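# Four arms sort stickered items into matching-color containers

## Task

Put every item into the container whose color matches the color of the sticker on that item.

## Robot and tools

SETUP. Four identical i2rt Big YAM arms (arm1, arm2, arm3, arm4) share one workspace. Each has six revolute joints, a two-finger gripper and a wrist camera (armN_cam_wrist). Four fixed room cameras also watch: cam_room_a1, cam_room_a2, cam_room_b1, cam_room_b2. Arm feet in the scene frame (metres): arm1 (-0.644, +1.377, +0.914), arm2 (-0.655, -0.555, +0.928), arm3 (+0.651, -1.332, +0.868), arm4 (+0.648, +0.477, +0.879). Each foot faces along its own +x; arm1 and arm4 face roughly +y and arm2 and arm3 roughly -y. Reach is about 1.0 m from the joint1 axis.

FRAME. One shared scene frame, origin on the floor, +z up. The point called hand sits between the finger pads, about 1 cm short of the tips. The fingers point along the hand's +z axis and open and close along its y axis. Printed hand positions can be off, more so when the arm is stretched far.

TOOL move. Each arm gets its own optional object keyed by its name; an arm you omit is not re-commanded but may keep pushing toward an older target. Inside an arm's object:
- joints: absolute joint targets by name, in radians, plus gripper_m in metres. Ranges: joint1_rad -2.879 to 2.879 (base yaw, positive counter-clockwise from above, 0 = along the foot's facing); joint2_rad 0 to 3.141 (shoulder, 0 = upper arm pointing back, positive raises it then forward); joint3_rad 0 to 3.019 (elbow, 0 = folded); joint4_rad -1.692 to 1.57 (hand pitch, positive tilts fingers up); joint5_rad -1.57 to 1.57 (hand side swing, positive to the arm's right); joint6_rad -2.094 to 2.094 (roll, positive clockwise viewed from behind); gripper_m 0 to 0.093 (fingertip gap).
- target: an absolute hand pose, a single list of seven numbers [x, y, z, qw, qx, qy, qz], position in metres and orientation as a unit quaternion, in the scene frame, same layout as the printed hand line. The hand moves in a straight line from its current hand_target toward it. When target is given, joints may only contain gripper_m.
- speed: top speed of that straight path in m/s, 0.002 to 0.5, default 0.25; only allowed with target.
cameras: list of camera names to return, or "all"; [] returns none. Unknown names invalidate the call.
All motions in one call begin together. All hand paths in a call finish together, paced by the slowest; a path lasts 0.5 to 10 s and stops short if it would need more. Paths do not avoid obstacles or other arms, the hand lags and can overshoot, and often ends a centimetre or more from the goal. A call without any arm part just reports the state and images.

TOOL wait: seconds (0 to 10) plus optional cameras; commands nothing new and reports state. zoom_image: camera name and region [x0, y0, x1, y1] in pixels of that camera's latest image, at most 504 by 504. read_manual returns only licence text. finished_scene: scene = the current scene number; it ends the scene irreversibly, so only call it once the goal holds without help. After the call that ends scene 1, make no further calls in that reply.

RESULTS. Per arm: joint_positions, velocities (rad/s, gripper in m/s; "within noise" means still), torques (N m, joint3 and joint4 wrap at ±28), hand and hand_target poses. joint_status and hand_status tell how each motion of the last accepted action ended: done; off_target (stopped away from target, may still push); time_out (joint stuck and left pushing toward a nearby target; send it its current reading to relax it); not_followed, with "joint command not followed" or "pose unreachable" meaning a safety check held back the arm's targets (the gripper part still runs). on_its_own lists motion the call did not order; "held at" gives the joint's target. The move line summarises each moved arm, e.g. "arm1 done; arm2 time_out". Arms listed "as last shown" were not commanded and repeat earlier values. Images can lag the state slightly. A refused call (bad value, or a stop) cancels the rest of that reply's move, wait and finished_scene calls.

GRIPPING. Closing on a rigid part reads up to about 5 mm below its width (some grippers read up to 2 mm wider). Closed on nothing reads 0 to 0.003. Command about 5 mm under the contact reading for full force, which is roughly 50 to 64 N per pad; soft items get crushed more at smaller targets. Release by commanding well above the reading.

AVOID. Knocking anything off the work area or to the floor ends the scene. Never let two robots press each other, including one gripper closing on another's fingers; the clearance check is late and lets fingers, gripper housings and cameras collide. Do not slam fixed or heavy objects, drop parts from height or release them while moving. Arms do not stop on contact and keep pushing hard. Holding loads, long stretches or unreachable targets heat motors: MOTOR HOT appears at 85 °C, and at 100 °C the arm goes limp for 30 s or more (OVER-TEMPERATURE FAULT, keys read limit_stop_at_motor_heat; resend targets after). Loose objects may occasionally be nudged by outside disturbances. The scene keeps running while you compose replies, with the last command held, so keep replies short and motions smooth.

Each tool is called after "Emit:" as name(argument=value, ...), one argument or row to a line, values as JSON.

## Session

Emit:
move(
  arm1={"joints":{"joint1_rad":1.9,"joint2_rad":1.4,"joint3_rad":2.0,"joint4_rad":-1.65,"joint5_rad":0,"joint6_rad":0}},
  arm2={"joints":{"joint1_rad":-1.69,"joint2_rad":1.4,"joint3_rad":2.0,"joint4_rad":-1.65,"joint5_rad":0,"joint6_rad":0}},
  arm3={"joints":{"joint1_rad":1.7,"joint2_rad":1.4,"joint3_rad":2.0,"joint4_rad":-1.65,"joint5_rad":0,"joint6_rad":0}},
  arm4={"joints":{"joint1_rad":-1.63,"joint2_rad":1.4,"joint3_rad":2.0,"joint4_rad":-1.65,"joint5_rad":0,"joint6_rad":0}},
)

Scene clock: 1.93 s.
Joint torques (N m): arm1=[-1.9 -8 13.93 0.76 0.04 -0.04] | arm2=[0.73 -11.4 12.51 1.2 -0.05 -0.07] | arm3=[1.44 -11.05 11.81 0.58 0.1 -0.1] | arm4=[0.62 -11.28 10.4 0.44 0.05 0.16]
Motor temperatures (°C): arm1=[20 23 26 23 21 21 21] | arm2=[23 24 25 22 22 20 23] | arm3=[24 23 23 23 24 23 23] | arm4=[22 21 23 22 24 21 24]
Heat: arm1: hottest joint3_rad 26 °C; arm2: hottest joint3_rad 25 °C; arm3: hottest joint1_rad 24 °C; arm4: hottest joint5_rad 24 °C.
move: arm1 done; arm2 done; arm3 done; arm4 done
Joint velocities: within noise
arm1.joint_positions: joint1_rad=+1.900 joint2_rad=+1.398 joint3_rad=+1.955 joint4_rad=-1.642 joint5_rad=-0.002 joint6_rad=+0.006 gripper_m=+0.09398
arm1.joint_status: all done
arm1.hand: x=-1.0634 y=+1.1967 z=+1.4180 quat_wxyz=(+0.046, +0.950, +0.190, -0.243) (m; scene frame)
arm1.hand_target: x=-1.0626 y=+1.1969 z=+1.4360 quat_wxyz=(+0.048, +0.945, +0.192, -0.260) (m; scene frame)
arm1.hand_status: not commanded
arm2.joint_positions: joint1_rad=-1.691 joint2_rad=+1.392 joint3_rad=+1.971 joint4_rad=-1.637 joint5_rad=+0.001 joint6_rad=+0.013 gripper_m=+0.09399
arm2.joint_status: all done
arm2.hand: x=-1.1189 y=-0.5550 z=+1.4352 quat_wxyz=(+0.001, -0.968, +0.008, +0.252) (m; scene frame)
arm2.hand_target: x=-1.1191 y=-0.5553 z=+1.4431 quat_wxyz=(+0.002, -0.967, +0.001, +0.257) (m; scene frame)
arm2.hand_status: not commanded
arm3.joint_positions: joint1_rad=+1.695 joint2_rad=+1.394 joint3_rad=+1.959 joint4_rad=-1.643 joint5_rad=-0.001 joint6_rad=+0.005 gripper_m=+0.09398
arm3.joint_status: all done
arm3.hand: x=+1.1124 y=-1.3235 z=+1.3696 quat_wxyz=(-0.245, +0.001, -0.970, +0.005) (m; scene frame)
arm3.hand_target: x=+1.1133 y=-1.3211 z=+1.3836 quat_wxyz=(-0.258, +0.006, -0.966, +0.006) (m; scene frame)
arm3.hand_status: not commanded
arm4.joint_positions: joint1_rad=-1.632 joint2_rad=+1.393 joint3_rad=+1.964 joint4_rad=-1.639 joint5_rad=+0.000 joint6_rad=-0.012 gripper_m=+0.09398
arm4.joint_status: all done
arm4.hand: x=+1.1130 y=+0.4762 z=+1.3812 quat_wxyz=(-0.246, +0.004, -0.969, +0.004) (m; scene frame)
arm4.hand_target: x=+1.1135 y=+0.4774 z=+1.3926 quat_wxyz=(-0.255, -0.001, -0.967, +0.002) (m; scene frame)
arm4.hand_status: not commanded
pictures: arm1_cam_wrist, arm2_cam_wrist, arm3_cam_wrist, arm4_cam_wrist, cam_room_a1, cam_room_a2, cam_room_b1, cam_room_b2
Images, in order (width x height): arm1_cam_wrist 672x504, arm2_cam_wrist 672x504, arm3_cam_wrist 672x504, arm4_cam_wrist 672x504, cam_room_a1 672x504, cam_room_a2 672x504, cam_room_b1 672x504, cam_room_b2 672x504.

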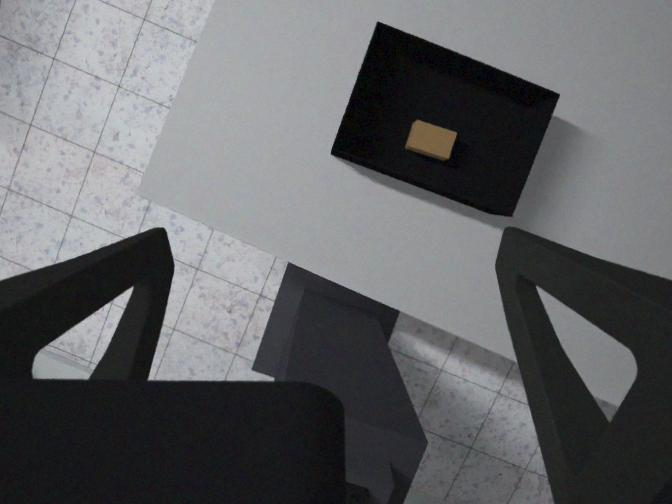

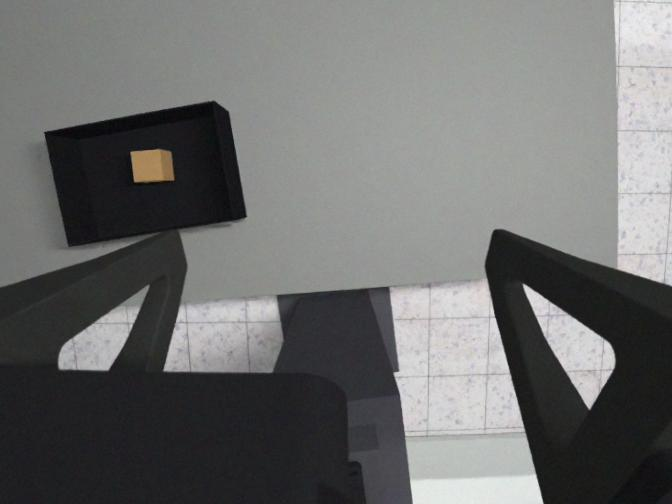

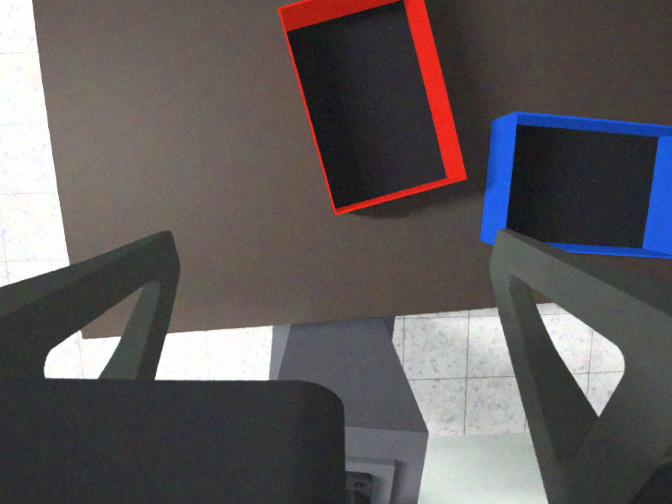

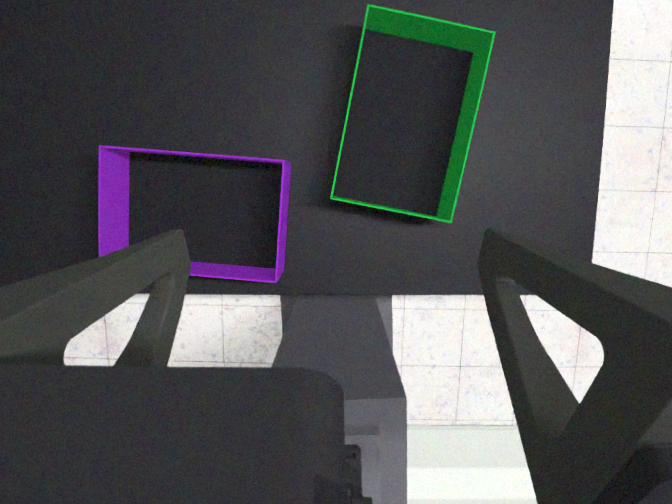

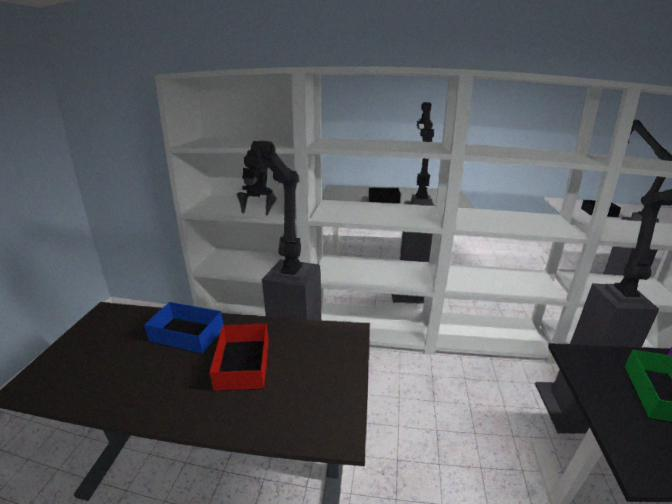

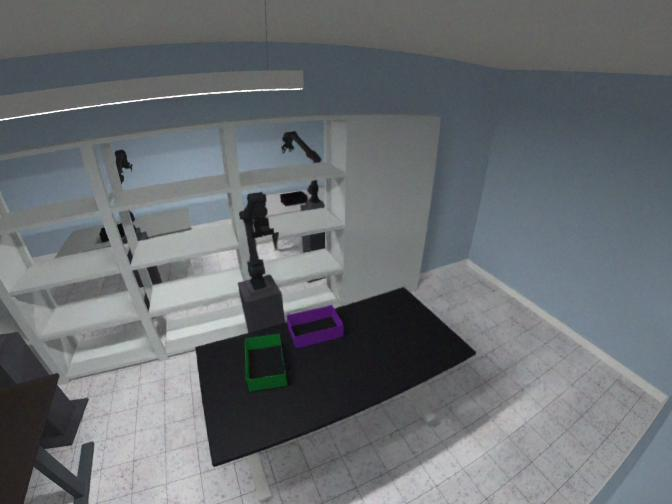

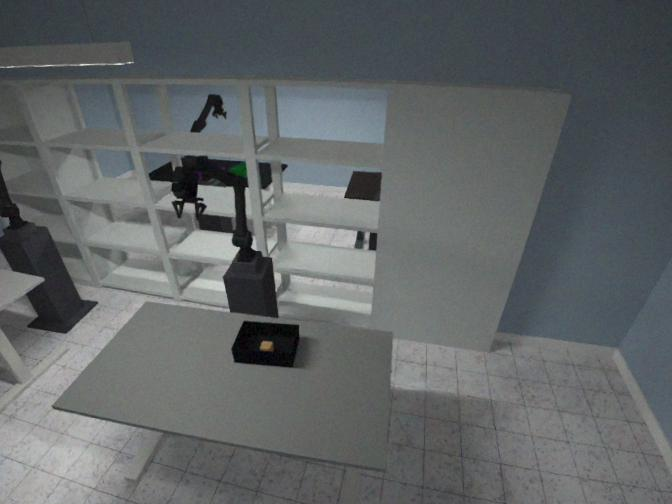

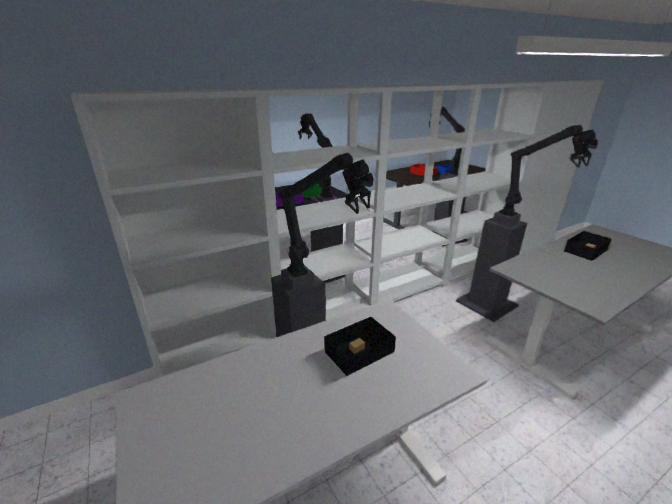

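Emit:
zoom_image(
  camera="arm1_cam_wrist",
  region=[380, 90, 480, 190],
)

Emit:
zoom_image(
  camera="arm2_cam_wrist",
  region=[100, 120, 200, 220],
)

Emit:
zoom_image(
  camera="cam_room_b1",
  region=[230, 315, 310, 375],
)

Emit:
zoom_image(
  camera="cam_room_b2",
  region=[320, 315, 400, 375],
)

Scaled by 5.040.

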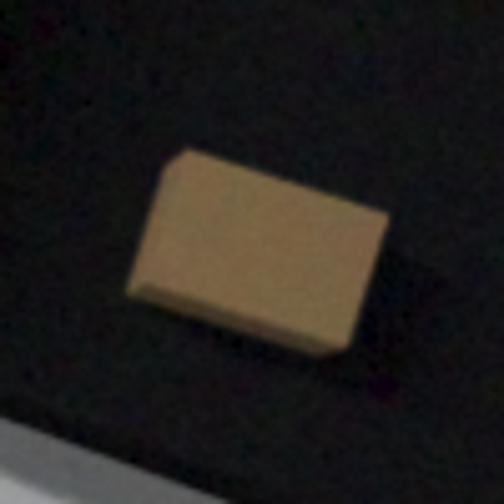

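Scaled by 5.040.

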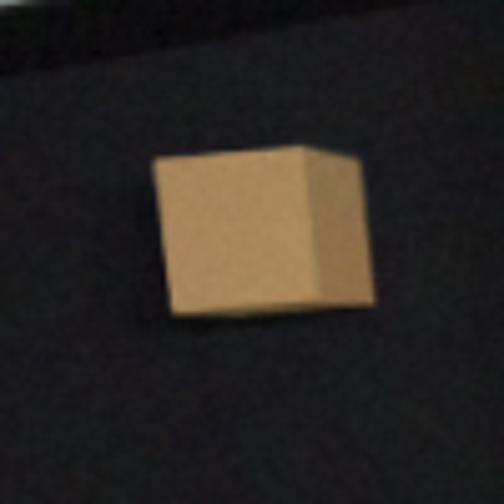

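Scaled by 6.300.

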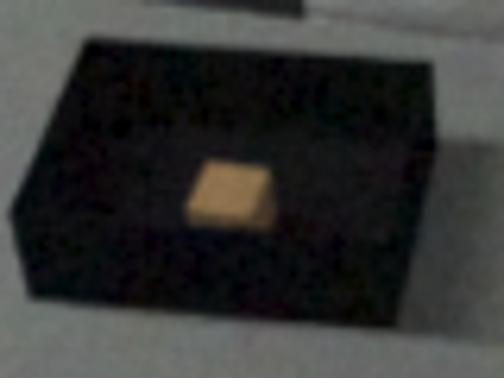

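Scaled by 6.300.

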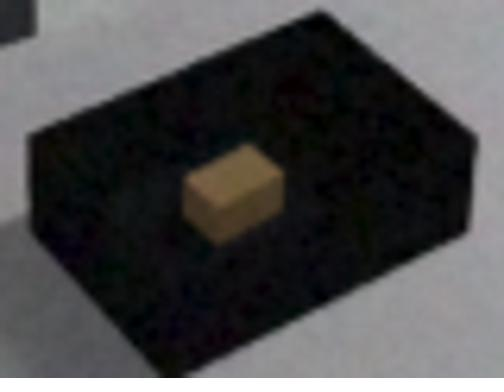

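Emit:
move(
  arm1={"target":[-1.242,1.308,0.88,0,-0.999,-0.0436,0],"speed":0.45},
  arm2={"target":[-1.205,-0.886,0.875,0,-0.9996,-0.0288,0],"speed":0.45},
  arm3={"joints":{"joint1_rad":-2.06,"joint2_rad":0.7,"joint3_rad":1.3,"joint4_rad":-1.2}},
  arm4={"joints":{"joint1_rad":0.89,"joint2_rad":0.7,"joint3_rad":1.3,"joint4_rad":-1.2}},
  cameras=["arm1_cam_wrist","arm2_cam_wrist"],
)

Scene clock: 23.60 s.
Joint torques (N m): arm1=[-2.49 -18.96 12.44 0.59 0.08 0.13] | arm2=[0.44 -23.3 12.81 0.42 -0.06 0.21] | arm3=[0.5 -1.9 8.99 2.11 -0.1 -0.1] | arm4=[0.62 -1.55 8.62 1.89 0.2 0.14]
Motor temperatures (°C): arm1=[20 23 29 23 21 21 21] | arm2=[23 24 29 22 22 20 23] | arm3=[24 23 26 23 24 23 23] | arm4=[22 22 28 22 24 21 24]
Heat: arm1: hottest joint3_rad 29 °C; arm2: hottest joint3_rad 29 °C; arm3: hottest joint3_rad 26 °C; arm4: hottest joint3_rad 28 °C.
move: arm1 off_target; arm2 off_target; arm3 done; arm4 done
Joint velocities: within noise
arm1.joint_positions: joint1_rad=+1.620 joint2_rad=+2.161 joint3_rad=+1.521 joint4_rad=-1.018 joint5_rad=-0.006 joint6_rad=+0.020 gripper_m=+0.09398
arm1.joint_status: not commanded
arm1.hand: x=-1.2143 y=+1.3091 z=+0.8551 quat_wxyz=(-0.002, +0.998, +0.049, +0.036) (m; scene frame)
arm1.hand_target: x=-1.2405 y=+1.3081 z=+0.8807 quat_wxyz=(+0.000, +0.999, +0.044, +0.000) (m; scene frame)
arm1.hand_status: off_target (0.037 m and 4.2 deg from the pose sent, 0.578 m and 33.5 deg at the start)
arm2.joint_positions: joint1_rad=-1.142 joint2_rad=+2.227 joint3_rad=+1.669 joint4_rad=-1.043 joint5_rad=+0.000 joint6_rad=+0.469 gripper_m=+0.09399
arm2.joint_status: not commanded
arm2.hand: x=-1.1879 y=-0.8781 z=+0.8652 quat_wxyz=(+0.009, -0.999, -0.038, -0.014) (m; scene frame)
arm2.hand_target: x=-1.2043 y=-0.8856 z=+0.8754 quat_wxyz=(+0.000, -1.000, -0.029, +0.000) (m; scene frame)
arm2.hand_status: off_target (0.021 m and 2.2 deg from the pose sent, 0.656 m and 29.5 deg at the start)
arm3.joint_positions: joint1_rad=-2.049 joint2_rad=+0.709 joint3_rad=+1.299 joint4_rad=-1.212 joint5_rad=+0.003 joint6_rad=+0.005 gripper_m=+0.09402
arm3.joint_status: all done
arm3.hand: x=+0.4053 y=-1.1562 z=+1.3613 quat_wxyz=(+0.129, -0.850, +0.268, +0.434) (m; scene frame)
arm3.hand_target: x=+0.4081 y=-1.1548 z=+1.3669 quat_wxyz=(+0.135, -0.845, +0.269, +0.443) (m; scene frame)
arm3.hand_status: not commanded
arm4.joint_positions: joint1_rad=+0.887 joint2_rad=+0.705 joint3_rad=+1.295 joint4_rad=-1.218 joint5_rad=-0.002 joint6_rad=-0.011 gripper_m=+0.09401
arm4.joint_status: all done
arm4.hand: x=+0.4110 y=+0.6526 z=+1.3739 quat_wxyz=(-0.139, +0.848, -0.271, -0.433) (m; scene frame)
arm4.hand_target: x=+0.4105 y=+0.6525 z=+1.3817 quat_wxyz=(-0.141, +0.841, -0.273, -0.445) (m; scene frame)
arm4.hand_status: not commanded
pictures: arm1_cam_wrist, arm2_cam_wrist
Images, in order (width x height): arm1_cam_wrist 672x504, arm2_cam_wrist 672x504.

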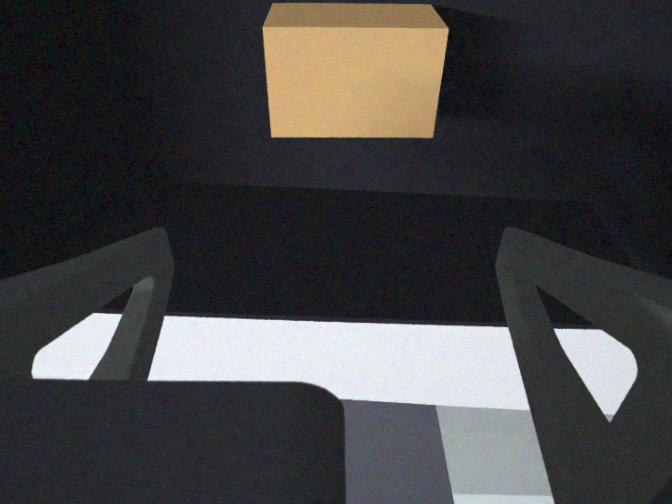

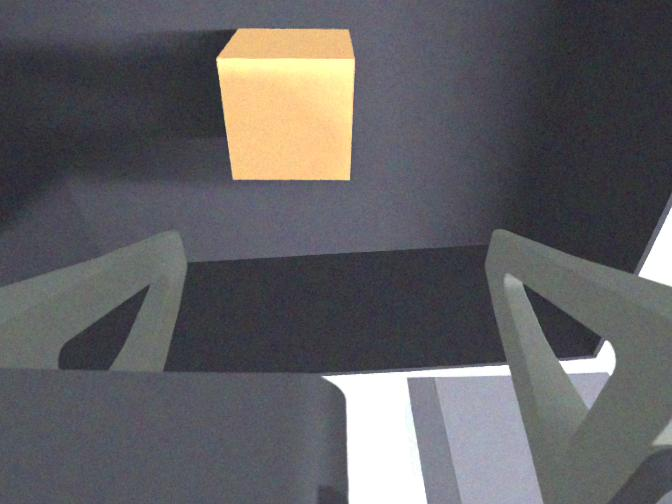

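Emit:
move(
  arm1={"target":[-1.258,1.313,0.757,0,-0.999,-0.0436,0],"speed":0.15},
  arm2={"target":[-1.206,-0.907,0.742,0,-0.9996,-0.0288,0],"speed":0.15},
  cameras=["arm1_cam_wrist","arm2_cam_wrist"],
)

Scene clock: 32.23 s.
Joint torques (N m): arm1=[-2.84 -16.62 11.36 0.79 0.1 0.03] | arm2=[1.32 -22.3 11.71 1.1 -0.05 0.22] | arm3=[0.56 -1.96 9.05 2.15 -0.08 -0.11] | arm4=[1.38 -1.2 8.57 1.88 0.16 0.14]
Motor temperatures (°C): arm1=[20 24 29 23 21 21 21] | arm2=[23 25 30 22 22 20 23] | arm3=[24 23 26 23 24 23 23] | arm4=[22 22 28 22 24 21 24]
Heat: arm1: hottest joint3_rad 29 °C; arm2: hottest joint3_rad 30 °C; arm3: hottest joint3_rad 26 °C; arm4: hottest joint3_rad 28 °C.
move: arm1 off_target; arm2 off_target
Joint velocities: within noise
arm1.joint_positions: joint1_rad=+1.618 joint2_rad=+2.363 joint3_rad=+1.567 joint4_rad=-0.837 joint5_rad=-0.005 joint6_rad=+0.020 gripper_m=+0.09398
arm1.joint_status: not commanded
arm1.hand: x=-1.2334 y=+1.3088 z=+0.7509 quat_wxyz=(-0.001, +0.999, +0.048, +0.023) (m; scene frame)
arm1.hand_target: x=-1.2571 y=+1.3133 z=+0.7579 quat_wxyz=(+0.000, +0.999, +0.044, +0.000) (m; scene frame)
arm1.hand_status: off_target (0.026 m and 2.7 deg from the pose sent, 0.108 m and 4.1 deg at the start)
arm2.joint_positions: joint1_rad=-1.126 joint2_rad=+2.443 joint3_rad=+1.726 joint4_rad=-0.875 joint5_rad=+0.000 joint6_rad=+0.497 gripper_m=+0.09399
arm2.joint_status: not commanded
arm2.hand: x=-1.1948 y=-0.8940 z=+0.7488 quat_wxyz=(+0.007, -0.999, -0.033, -0.011) (m; scene frame)
arm2.hand_target: x=-1.2053 y=-0.9065 z=+0.7425 quat_wxyz=(+0.000, -1.000, -0.029, +0.000) (m; scene frame)
arm2.hand_status: off_target (0.018 m and 1.5 deg from the pose sent, 0.128 m and 2.2 deg at the start)
arm3, arm4: as last shown
pictures: arm1_cam_wrist, arm2_cam_wrist
Images, in order (width x height): arm1_cam_wrist 672x504, arm2_cam_wrist 672x504.

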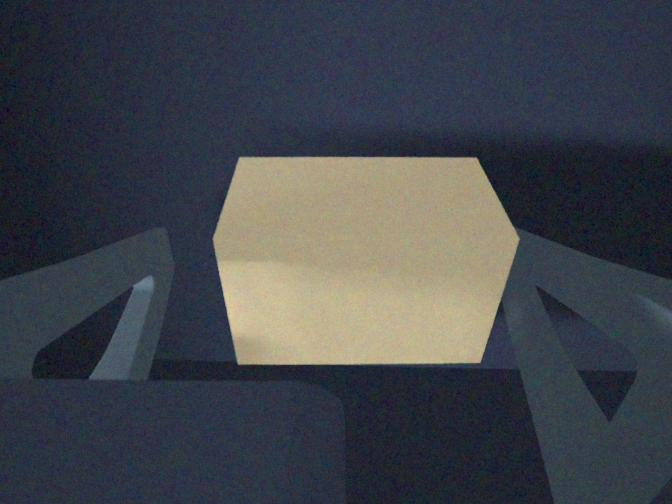

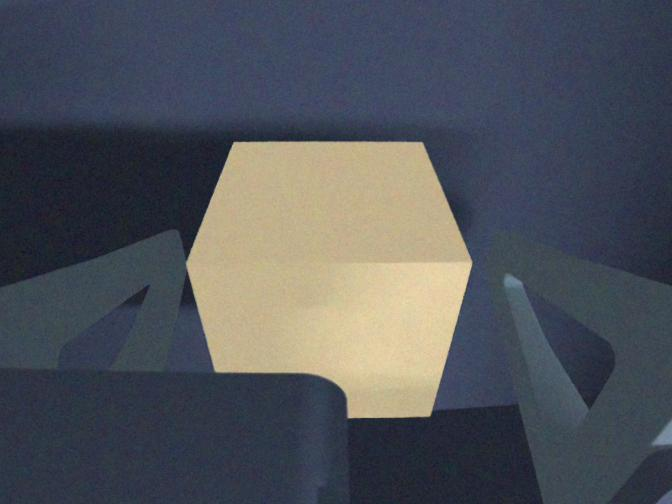

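Emit:
move(
  arm1={"joints":{"gripper_m":0.052}},
  arm2={"joints":{"gripper_m":0.035}},
  cameras=[],
)

Emit:
move(
  arm1={"target":[-1.17,1.305,1.02,0,-0.999,-0.0436,0],"speed":0.4},
  arm2={"target":[-1.14,-0.87,1.02,0,-0.9996,-0.0288,0],"speed":0.4},
  cameras=["arm1_cam_wrist","arm2_cam_wrist"],
)

Emit:
move(
  arm1={"joints":{"joint1_rad":1.6,"joint2_rad":0.7,"joint3_rad":1.3,"joint4_rad":-0.3,"joint5_rad":0,"joint6_rad":0}},
  arm2={"joints":{"joint1_rad":-1.5,"joint2_rad":0.7,"joint3_rad":1.3,"joint4_rad":-0.3,"joint5_rad":0,"joint6_rad":0}},
  cameras=["cam_room_a1","cam_room_a2","cam_room_b1","cam_room_b2","arm1_cam_wrist","arm2_cam_wrist"],
)

Scene clock: 43.97 s.
Joint torques (N m): arm1=[-2.61 -17.03 11.32 0.8 0.03 -0.03] | arm2=[1.32 -22.18 11.59 1.11 -0.01 0.2] | arm3=[0.56 -1.85 9.02 2.14 -0.09 -0.11] | arm4=[0.67 -1.26 8.65 1.87 0.16 0.14]
Motor temperatures (°C): arm1=[20 25 30 23 21 21 21] | arm2=[23 26 30 22 22 20 23] | arm3=[24 23 26 23 24 23 23] | arm4=[22 22 28 22 24 21 24]
Heat: arm1: hottest joint3_rad 30 °C; arm2: hottest joint3_rad 30 °C; arm3: hottest joint3_rad 26 °C; arm4: hottest joint3_rad 28 °C.
move: arm1 off_target; arm2 off_target
Joint velocities: within noise
arm1.joint_positions: joint1_rad=+1.618 joint2_rad=+2.363 joint3_rad=+1.568 joint4_rad=-0.837 joint5_rad=-0.004 joint6_rad=+0.020 gripper_m=+0.06884
arm1.joint_status: gripper_m off_target (ended at +0.06886, target +0.05200)
arm1.hand: x=-1.2339 y=+1.3092 z=+0.7511 quat_wxyz=(-0.002, +0.999, +0.048, +0.023) (m; scene frame)
arm1.hand_target: x=-1.2572 y=+1.3132 z=+0.7579 quat_wxyz=(+0.000, +0.999, +0.044, +0.000) (m; scene frame)
arm1.hand_status: not commanded
arm2.joint_positions: joint1_rad=-1.126 joint2_rad=+2.443 joint3_rad=+1.728 joint4_rad=-0.875 joint5_rad=-0.001 joint6_rad=+0.498 gripper_m=+0.05274
arm2.joint_status: gripper_m off_target (ended at +0.05278, target +0.03500)
arm2.hand: x=-1.1956 y=-0.8948 z=+0.7493 quat_wxyz=(+0.006, -0.999, -0.032, -0.010) (m; scene frame)
arm2.hand_target: x=-1.2053 y=-0.9065 z=+0.7425 quat_wxyz=(+0.000, -1.000, -0.029, +0.000) (m; scene frame)
arm2.hand_status: not commanded
arm3, arm4: as last shown
pictures: none
No camera images: "cameras" was empty.

Scene clock: 45.37 s.
Joint torques (N m): arm1=[-1.26 -13.22 10.41 0.23 0 0.13] | arm2=[1.55 -18.67 9.81 0.25 0.03 0.21] | arm3=[0.56 -1.96 9.01 2.11 -0.08 -0.11] | arm4=[0.79 -1.49 8.72 1.87 0.15 0.13]
Motor temperatures (°C): arm1=[20 25 30 23 21 21 21] | arm2=[23 26 30 22 22 20 23] | arm3=[24 23 26 23 24 23 23] | arm4=[22 22 28 22 24 21 24]
Heat: arm1: hottest joint3_rad 30 °C; arm2: hottest joint3_rad 30 °C; arm3: hottest joint3_rad 26 °C; arm4: hottest joint3_rad 28 °C.
move: arm1 done; arm2 off_target
Joint velocities: within noise
arm1.joint_positions: joint1_rad=+1.627 joint2_rad=+1.807 joint3_rad=+1.446 joint4_rad=-1.213 joint5_rad=-0.005 joint6_rad=+0.039 gripper_m=+0.06884
arm1.joint_status: not commanded
arm1.hand: x=-1.1710 y=+1.3103 z=+1.0222 quat_wxyz=(+0.001, +0.999, +0.043, -0.006) (m; scene frame)
arm1.hand_target: x=-1.1699 y=+1.3049 z=+1.0200 quat_wxyz=(+0.000, +0.999, +0.044, +0.000) (m; scene frame)
arm1.hand_status: done (0.006 m and 0.7 deg from the pose sent, 0.276 m and 2.7 deg at the start)
arm2.joint_positions: joint1_rad=-1.122 joint2_rad=+1.896 joint3_rad=+1.600 joint4_rad=-1.232 joint5_rad=-0.001 joint6_rad=+0.503 gripper_m=+0.05285
arm2.joint_status: not commanded
arm2.hand: x=-1.1476 y=-0.8680 z=+1.0344 quat_wxyz=(-0.010, -0.999, -0.031, +0.017) (m; scene frame)
arm2.hand_target: x=-1.1399 y=-0.8698 z=+1.0204 quat_wxyz=(+0.000, -1.000, -0.029, +0.000) (m; scene frame)
arm2.hand_status: off_target (0.016 m and 2.3 deg from the pose sent, 0.277 m and 1.4 deg at the start)
arm3, arm4: as last shown
pictures: arm1_cam_wrist, arm2_cam_wrist
Images, in order (width x height): arm1_cam_wrist 672x504, arm2_cam_wrist 672x504.

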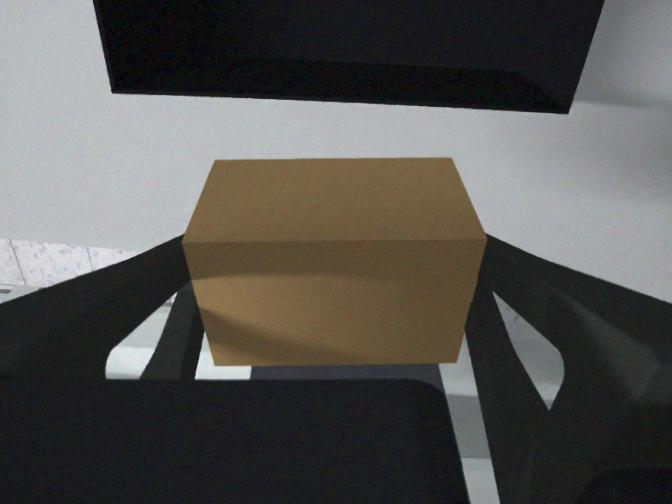

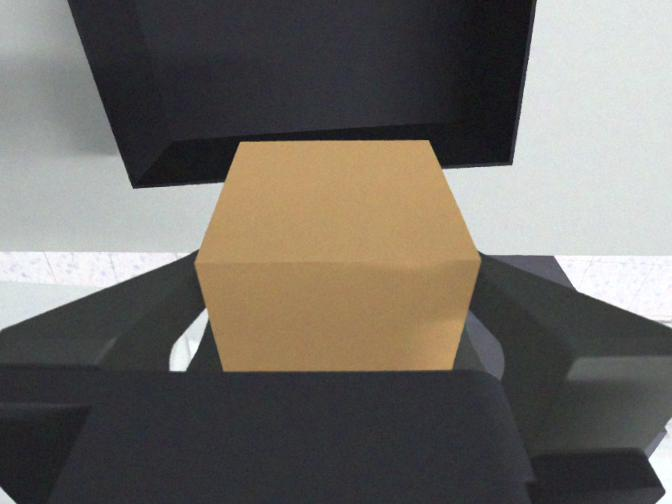

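Scene clock: 47.20 s.
Joint torques (N m): arm1=[-2.37 2.26 10.59 1.81 0.08 -0.05] | arm2=[0.44 -1.08 10.65 2.71 -0.03 -0.08] | arm3=[0.44 -1.85 9.02 2.13 -0.09 -0.1] | arm4=[0.85 -1.55 8.69 1.87 0.14 0.17]
Motor temperatures (°C): arm1=[20 25 30 23 21 21 21] | arm2=[23 26 30 22 22 20 23] | arm3=[24 23 26 23 24 23 23] | arm4=[22 22 28 22 24 21 24]
Heat: arm1: hottest joint3_rad 30 °C; arm2: hottest joint3_rad 30 °C; arm3: hottest joint3_rad 26 °C; arm4: hottest joint3_rad 28 °C.
move: arm1 done; arm2 done
Joint velocities: within noise
arm1.joint_positions: joint1_rad=+1.606 joint2_rad=+0.698 joint3_rad=+1.295 joint4_rad=-0.309 joint5_rad=-0.001 joint6_rad=+0.008 gripper_m=+0.06884
arm1.joint_status: all done
arm1.hand: x=-0.9603 y=+1.3414 z=+1.6298 quat_wxyz=(+0.044, +0.592, +0.031, -0.804) (m; scene frame)
arm1.hand_target: x=-0.9594 y=+1.3439 z=+1.6343 quat_wxyz=(+0.038, +0.587, +0.030, -0.808) (m; scene frame)
arm1.hand_status: not commanded
arm2.joint_positions: joint1_rad=-1.498 joint2_rad=+0.695 joint3_rad=+1.297 joint4_rad=-0.308 joint5_rad=+0.000 joint6_rad=+0.015 gripper_m=+0.05285
arm2.joint_status: all done
arm2.hand: x=-0.9775 y=-0.6188 z=+1.6406 quat_wxyz=(-0.081, -0.594, -0.053, +0.798) (m; scene frame)
arm2.hand_target: x=-0.9792 y=-0.6184 z=+1.6424 quat_wxyz=(-0.075, -0.592, -0.057, +0.800) (m; scene frame)
arm2.hand_status: not commanded
arm3, arm4: as last shown
pictures: arm1_cam_wrist, arm2_cam_wrist, cam_room_a1, cam_room_a2, cam_room_b1, cam_room_b2
Images, in order (width x height): arm1_cam_wrist 672x504, arm2_cam_wrist 672x504, cam_room_a1 672x504, cam_room_a2 672x504, cam_room_b1 672x504, cam_room_b2 672x504.

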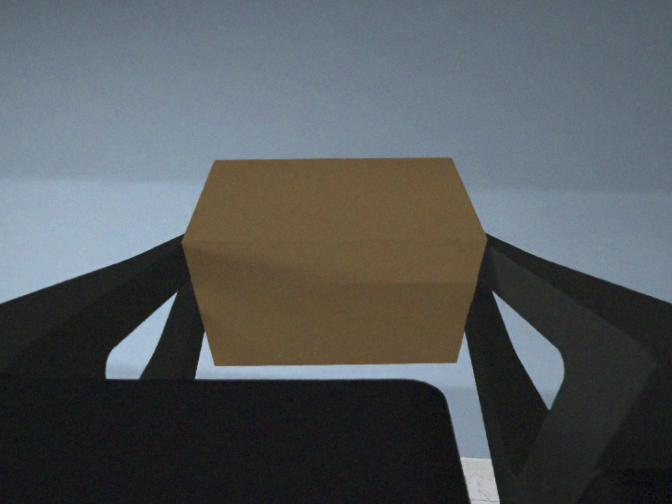

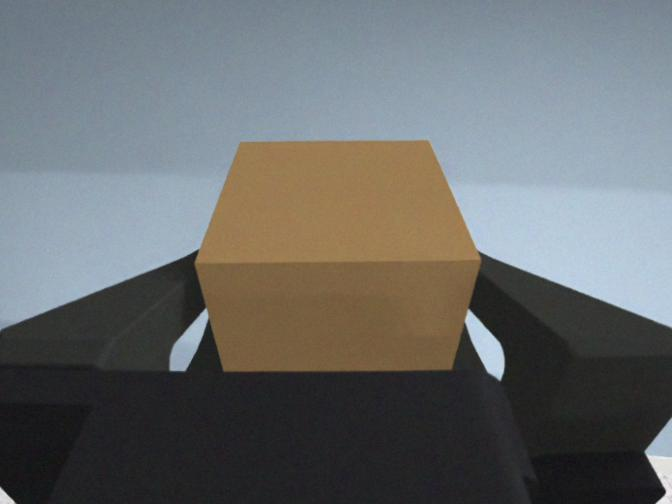

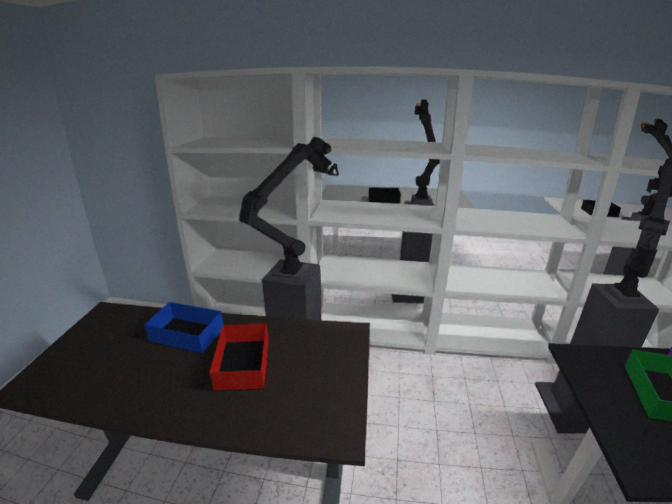

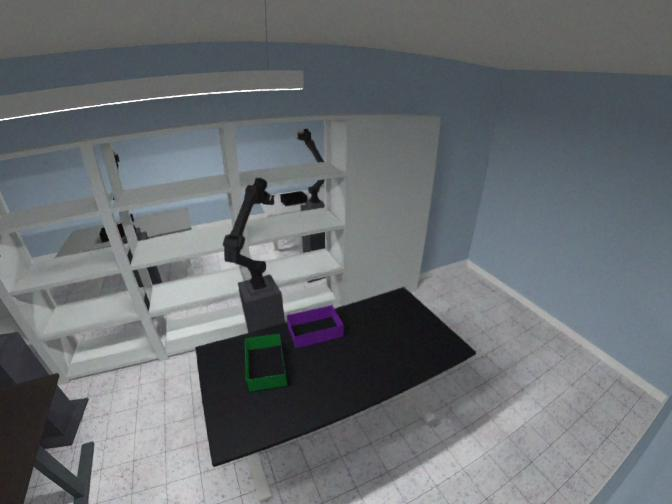

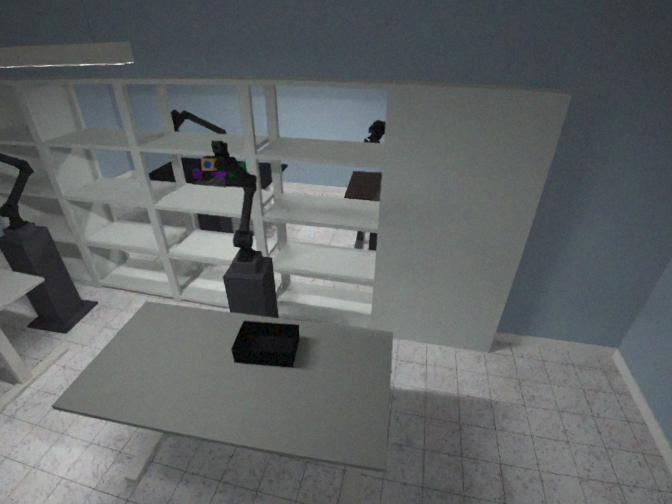

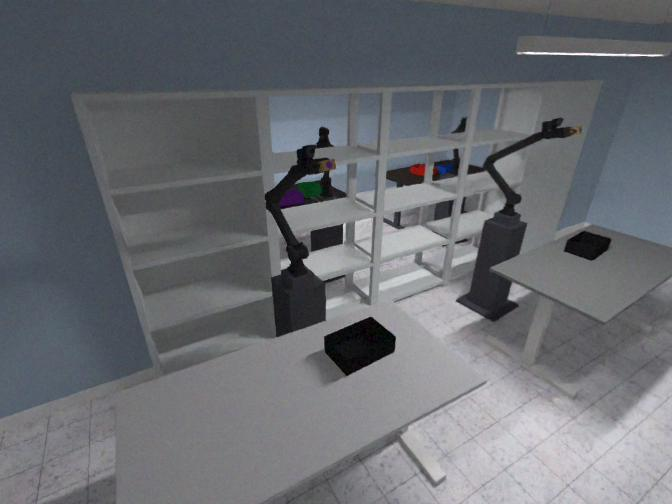

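Emit:
zoom_image(
  camera="cam_room_b2",
  region=[300, 145, 350, 185],
)

Emit:
zoom_image(
  camera="cam_room_b1",
  region=[190, 140, 240, 180],
)

Emit:
move(
  arm1={"joints":{"joint1_rad":-2.26,"joint4_rad":-1.2}},
  arm2={"joints":{"joint1_rad":0.98,"joint4_rad":-1.2}},
  cameras=[],
)

Scaled by 10.080.

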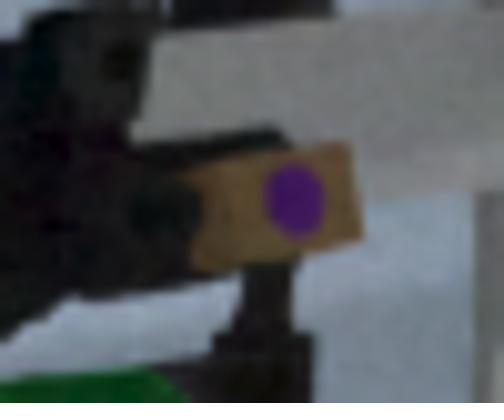

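Scaled by 10.080.

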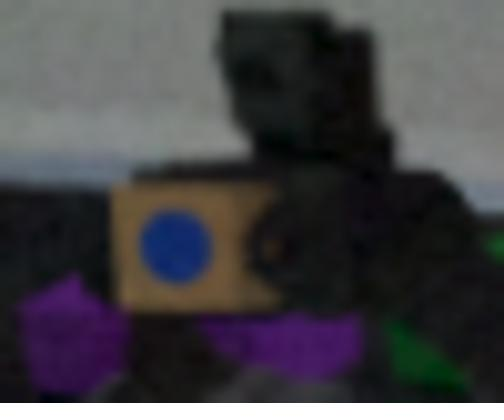

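Scene clock: 53.07 s.
Joint torques (N m): arm1=[-1.73 1.26 11.17 1.37 -0.05 -0.02] | arm2=[1.14 -1.38 10.69 1.94 0.1 -0.07] | arm3=[0.38 -1.96 8.98 2.15 -0.08 -0.11] | arm4=[0.97 -1.32 8.64 1.89 0.21 0.14]
Motor temperatures (°C): arm1=[20 25 31 23 21 21 21] | arm2=[23 26 30 22 22 20 23] | arm3=[24 23 26 23 24 23 23] | arm4=[22 22 28 22 24 21 24]
Heat: arm1: hottest joint3_rad 31 °C; arm2: hottest joint3_rad 30 °C; arm3: hottest joint3_rad 26 °C; arm4: hottest joint3_rad 28 °C.
move: arm1 done; arm2 done
Joint velocities: within noise
arm1.joint_positions: joint1_rad=-2.253 joint2_rad=+0.704 joint3_rad=+1.291 joint4_rad=-1.193 joint5_rad=+0.002 joint6_rad=+0.005 gripper_m=+0.06893
arm1.joint_status: all done
arm1.hand: x=-0.3921 y=+1.2031 z=+1.4073 quat_wxyz=(-0.435, -0.270, -0.847, +0.141) (m; scene frame)
arm1.hand_target: x=-0.3955 y=+1.2035 z=+1.4118 quat_wxyz=(-0.437, -0.270, -0.846, +0.144) (m; scene frame)
arm1.hand_status: not commanded
arm2.joint_positions: joint1_rad=+0.975 joint2_rad=+0.699 joint3_rad=+1.297 joint4_rad=-1.188 joint5_rad=-0.002 joint6_rad=+0.014 gripper_m=+0.05285
arm2.joint_status: all done
arm2.hand: x=-0.3921 y=-0.6938 z=+1.4313 quat_wxyz=(-0.459, -0.215, -0.856, +0.106) (m; scene frame)
arm2.hand_target: x=-0.3928 y=-0.6924 z=+1.4300 quat_wxyz=(-0.454, -0.209, -0.860, +0.108) (m; scene frame)
arm2.hand_status: not commanded
arm3.joint_positions: joint1_rad=-2.049 joint2_rad=+0.709 joint3_rad=+1.299 joint4_rad=-1.212 joint5_rad=+0.002 joint6_rad=+0.005 gripper_m=+0.09402
arm3.joint_status: not commanded
arm3.hand: x=+0.4053 y=-1.1563 z=+1.3613 quat_wxyz=(+0.129, -0.850, +0.268, +0.434) (m; scene frame)
arm3.hand_target: x=+0.4081 y=-1.1548 z=+1.3669 quat_wxyz=(+0.134, -0.845, +0.269, +0.443) (m; scene frame)
arm3.hand_status: not commanded
arm4: as last shown
pictures: none
No camera images: "cameras" was empty.

Emit:
move(
  arm1={"joints":{"joint2_rad":1.02,"joint3_rad":0.5,"joint4_rad":0.1}},
  arm2={"joints":{"joint2_rad":1.05,"joint3_rad":0.5,"joint4_rad":0.1}},
  cameras=[],
)

Emit:
move(
  arm1={"target":[-0.015,0.935,1.08,0.56,0.2459,0.7707,-0.1787],"speed":0.35},
  arm2={"target":[-0.015,-0.895,1.06,0.6106,0.188,0.754,-0.1522],"speed":0.35},
  cameras=[],
)

Emit:
move(
  arm1={"target":[-0.012,0.935,1.035,0.56,0.2459,0.7707,-0.1787],"speed":0.12},
  arm2={"target":[-0.012,-0.897,1.016,0.6106,0.188,0.754,-0.1522],"speed":0.12},
  cameras=["arm1_cam_wrist","arm2_cam_wrist"],
)

Emit:
move(
  arm1={"target":[-0.012,0.935,1.015,0.56,0.2459,0.7707,-0.1787],"speed":0.08},
  arm2={"target":[-0.012,-0.897,1.0,0.6106,0.188,0.754,-0.1522],"speed":0.08},
  cameras=["arm1_cam_wrist","arm2_cam_wrist"],
)

Scene clock: 68.40 s.
Joint torques (N m): arm1=[-2.08 -4.42 10.67 2.65 -0.03 -0.06] | arm2=[1.08 -8.53 10 3.51 0.1 -0.07] | arm3=[0.67 -1.96 9.02 2.13 -0.08 -0.1] | arm4=[1.08 -0.67 8.62 1.96 0.17 0.17]
Motor temperatures (°C): arm1=[20 24 31 23 21 21 22] | arm2=[23 25 31 22 22 20 24] | arm3=[24 23 26 23 24 23 23] | arm4=[22 21 28 22 24 21 24]
Heat: arm1: hottest joint3_rad 31 °C; arm2: hottest joint3_rad 31 °C; arm3: hottest joint3_rad 26 °C; arm4: hottest joint3_rad 28 °C.
move: arm1 done; arm2 done
Joint velocities: within noise
arm1.joint_positions: joint1_rad=-2.253 joint2_rad=+1.035 joint3_rad=+0.497 joint4_rad=+0.077 joint5_rad=+0.002 joint6_rad=+0.005 gripper_m=+0.06893
arm1.joint_status: all done
arm1.hand: x=-0.2841 y=+1.1244 z=+1.0923 quat_wxyz=(-0.496, -0.259, -0.813, +0.160) (m; scene frame)
arm1.hand_target: x=-0.2833 y=+1.1208 z=+1.1054 quat_wxyz=(-0.512, -0.256, -0.803, +0.167) (m; scene frame)
arm1.hand_status: not commanded
arm2.joint_positions: joint1_rad=+0.975 joint2_rad=+1.064 joint3_rad=+0.508 joint4_rad=+0.075 joint5_rad=-0.002 joint6_rad=+0.014 gripper_m=+0.05285
arm2.joint_status: all done
arm2.hand: x=-0.2632 y=-0.7593 z=+1.1067 quat_wxyz=(-0.505, -0.209, -0.829, +0.117) (m; scene frame)
arm2.hand_target: x=-0.2629 y=-0.7576 z=+1.1135 quat_wxyz=(-0.517, -0.200, -0.823, +0.123) (m; scene frame)
arm2.hand_status: not commanded
arm3, arm4: as last shown
pictures: none
No camera images: "cameras" was empty.

Scene clock: 70.00 s.
Joint torques (N m): arm1=[-1.79 -15.38 15.34 1.39 0.01 0.08] | arm2=[0.21 -18.14 13.12 3.66 0.16 -0.08] | arm3=[0.5 -1.9 9.03 2.11 -0.07 -0.11] | arm4=[0.91 -1.32 8.68 1.77 0.16 0.14]
Motor temperatures (°C): arm1=[20 24 31 23 21 21 22] | arm2=[23 25 31 22 22 20 24] | arm3=[24 23 27 23 24 23 23] | arm4=[22 21 28 22 24 21 24]
Heat: arm1: hottest joint3_rad 31 °C; arm2: hottest joint3_rad 31 °C; arm3: hottest joint3_rad 27 °C; arm4: hottest joint3_rad 28 °C.
move: arm1 off_target; arm2 off_target
Joint velocities: within noise
arm1.joint_positions: joint1_rad=-2.253 joint2_rad=+1.907 joint3_rad=+1.251 joint4_rad=+0.304 joint5_rad=+0.002 joint6_rad=+0.005 gripper_m=+0.06893
arm1.joint_status: not commanded
arm1.hand: x=-0.0319 y=+0.9463 z=+1.0505 quat_wxyz=(-0.539, -0.250, -0.785, +0.173) (m; scene frame)
arm1.hand_target: x=-0.0170 y=+0.9364 z=+1.0804 quat_wxyz=(-0.560, -0.246, -0.771, +0.179) (m; scene frame)
arm1.hand_status: off_target (0.036 m and 3.0 deg from the pose sent, 0.329 m and 9.2 deg at the start)
arm2.joint_positions: joint1_rad=+0.975 joint2_rad=+1.914 joint3_rad=+1.061 joint4_rad=+0.579 joint5_rad=+0.000 joint6_rad=+0.012 gripper_m=+0.05285
arm2.joint_status: not commanded
arm2.hand: x=-0.0311 y=-0.8799 z=+1.0376 quat_wxyz=(-0.588, -0.195, -0.773, +0.138) (m; scene frame)
arm2.hand_target: x=-0.0171 y=-0.8941 z=+1.0604 quat_wxyz=(-0.610, -0.188, -0.754, +0.152) (m; scene frame)
arm2.hand_status: off_target (0.031 m and 3.8 deg from the pose sent, 0.287 m and 15.6 deg at the start)
arm3, arm4: as last shown
pictures: none
No camera images: "cameras" was empty.

Scene clock: 70.97 s.
Joint torques (N m): arm1=[-1.61 -14.97 13.42 2.28 0.09 0.08] | arm2=[0.03 -15.91 11.59 2.97 0.07 -0.05] | arm3=[0.44 -2.02 9.02 2.14 -0.09 -0.11] | arm4=[0.85 -0.91 8.62 1.85 0.19 0.13]
Motor temperatures (°C): arm1=[20 24 31 23 21 21 22] | arm2=[23 25 31 22 22 20 24] | arm3=[24 23 27 23 24 23 23] | arm4=[22 21 28 22 24 21 24]
Heat: arm1: hottest joint3_rad 31 °C; arm2: hottest joint3_rad 31 °C; arm3: hottest joint3_rad 27 °C; arm4: hottest joint3_rad 28 °C.
move: arm1 off_target; arm2 off_target
Joint velocities: within noise
arm1.joint_positions: joint1_rad=-2.253 joint2_rad=+1.963 joint3_rad=+1.252 joint4_rad=+0.378 joint5_rad=+0.003 joint6_rad=+0.009 gripper_m=+0.06893
arm1.joint_status: not commanded
arm1.hand: x=-0.0267 y=+0.9421 z=+1.0273 quat_wxyz=(-0.547, -0.250, -0.780, +0.175) (m; scene frame)
arm1.hand_target: x=-0.0130 y=+0.9356 z=+1.0352 quat_wxyz=(-0.560, -0.246, -0.771, +0.179) (m; scene frame)
arm1.hand_status: off_target (0.018 m and 1.9 deg from the pose sent, 0.028 m and 3.0 deg at the start)
arm2.joint_positions: joint1_rad=+0.975 joint2_rad=+1.981 joint3_rad=+1.081 joint4_rad=+0.689 joint5_rad=+0.001 joint6_rad=+0.009 gripper_m=+0.05285
arm2.joint_status: not commanded
arm2.hand: x=-0.0207 y=-0.8853 z=+1.0275 quat_wxyz=(-0.612, -0.189, -0.754, +0.145) (m; scene frame)
arm2.hand_target: x=-0.0131 y=-0.8965 z=+1.0160 quat_wxyz=(-0.611, -0.188, -0.754, +0.152) (m; scene frame)
arm2.hand_status: off_target (0.019 m and 0.8 deg from the pose sent, 0.034 m and 3.8 deg at the start)
arm3: as last shown
arm4.joint_positions: joint1_rad=+0.887 joint2_rad=+0.705 joint3_rad=+1.295 joint4_rad=-1.218 joint5_rad=-0.002 joint6_rad=-0.011 gripper_m=+0.09401
arm4.joint_status: not commanded
arm4.hand: x=+0.4110 y=+0.6526 z=+1.3739 quat_wxyz=(-0.139, +0.848, -0.271, -0.433) (m; scene frame)
arm4.hand_target: x=+0.4105 y=+0.6525 z=+1.3817 quat_wxyz=(-0.141, +0.841, -0.273, -0.445) (m; scene frame)
arm4.hand_status: not commanded
pictures: arm1_cam_wrist, arm2_cam_wrist
Images, in order (width x height): arm1_cam_wrist 672x504, arm2_cam_wrist 672x504.

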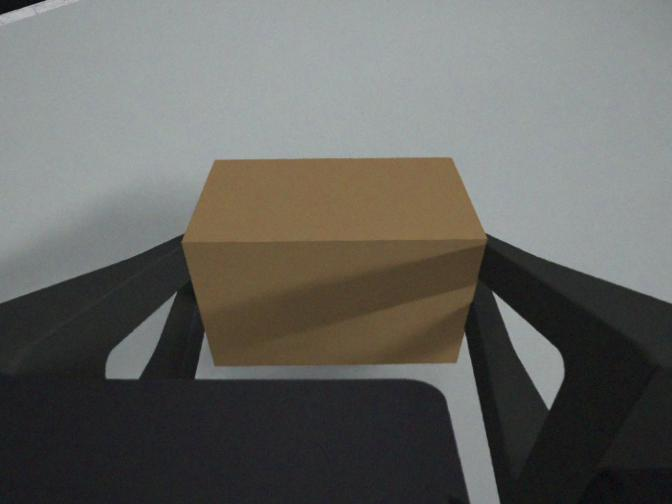

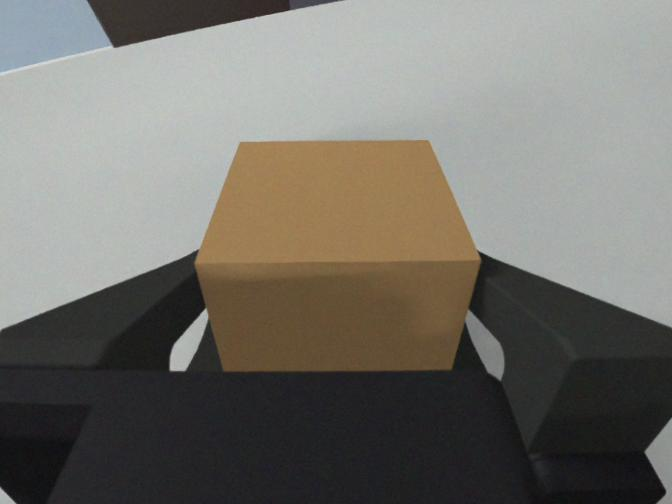

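Scene clock: 71.93 s.
Joint torques (N m): arm1=[-1.08 -12.98 12.64 2.02 0.03 0.02] | arm2=[0.15 -15.03 10.88 2.55 0.06 -0.05] | arm3=[0.62 -1.9 8.99 2.13 -0.09 -0.11] | arm4=[1.26 -1.08 8.58 1.96 0.15 0.13]
Motor temperatures (°C): arm1=[20 24 31 23 21 21 22] | arm2=[23 25 31 22 22 20 24] | arm3=[24 23 27 23 24 23 23] | arm4=[22 21 28 22 24 21 24]
Heat: arm1: hottest joint3_rad 31 °C; arm2: hottest joint3_rad 31 °C; arm3: hottest joint3_rad 27 °C; arm4: hottest joint3_rad 28 °C.
move: arm1 off_target; arm2 off_target
Joint velocities: within noise
arm1.joint_positions: joint1_rad=-2.253 joint2_rad=+1.982 joint3_rad=+1.252 joint4_rad=+0.430 joint5_rad=+0.003 joint6_rad=+0.010 gripper_m=+0.06893
arm1.joint_status: not commanded
arm1.hand: x=-0.0236 y=+0.9399 z=+1.0257 quat_wxyz=(-0.560, -0.247, -0.770, +0.179) (m; scene frame)
arm1.hand_target: x=-0.0129 y=+0.9355 z=+1.0151 quat_wxyz=(-0.560, -0.246, -0.771, +0.179) (m; scene frame)
arm1.hand_status: off_target (0.016 m and 0.2 deg from the pose sent, 0.020 m and 1.9 deg at the start)
arm2.joint_positions: joint1_rad=+0.975 joint2_rad=+2.001 joint3_rad=+1.084 joint4_rad=+0.735 joint5_rad=+0.001 joint6_rad=+0.009 gripper_m=+0.05285
arm2.joint_status: not commanded
arm2.hand: x=-0.0181 y=-0.8866 z=+1.0265 quat_wxyz=(-0.623, -0.187, -0.745, +0.148) (m; scene frame)
arm2.hand_target: x=-0.0140 y=-0.8960 z=+1.0004 quat_wxyz=(-0.611, -0.188, -0.754, +0.152) (m; scene frame)
arm2.hand_status: off_target (0.029 m and 1.8 deg from the pose sent, 0.031 m and 0.8 deg at the start)
arm3, arm4: as last shown
pictures: arm1_cam_wrist, arm2_cam_wrist
Images, in order (width x height): arm1_cam_wrist 672x504, arm2_cam_wrist 672x504.

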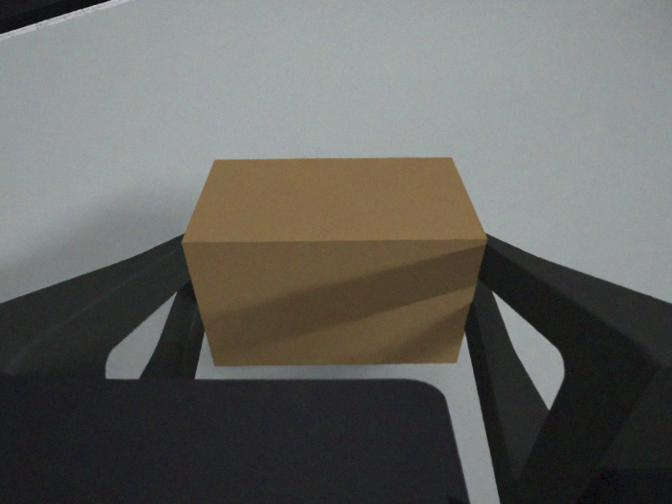

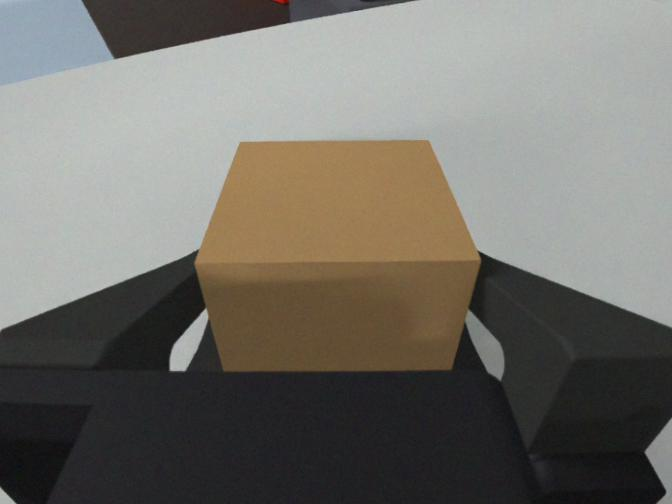

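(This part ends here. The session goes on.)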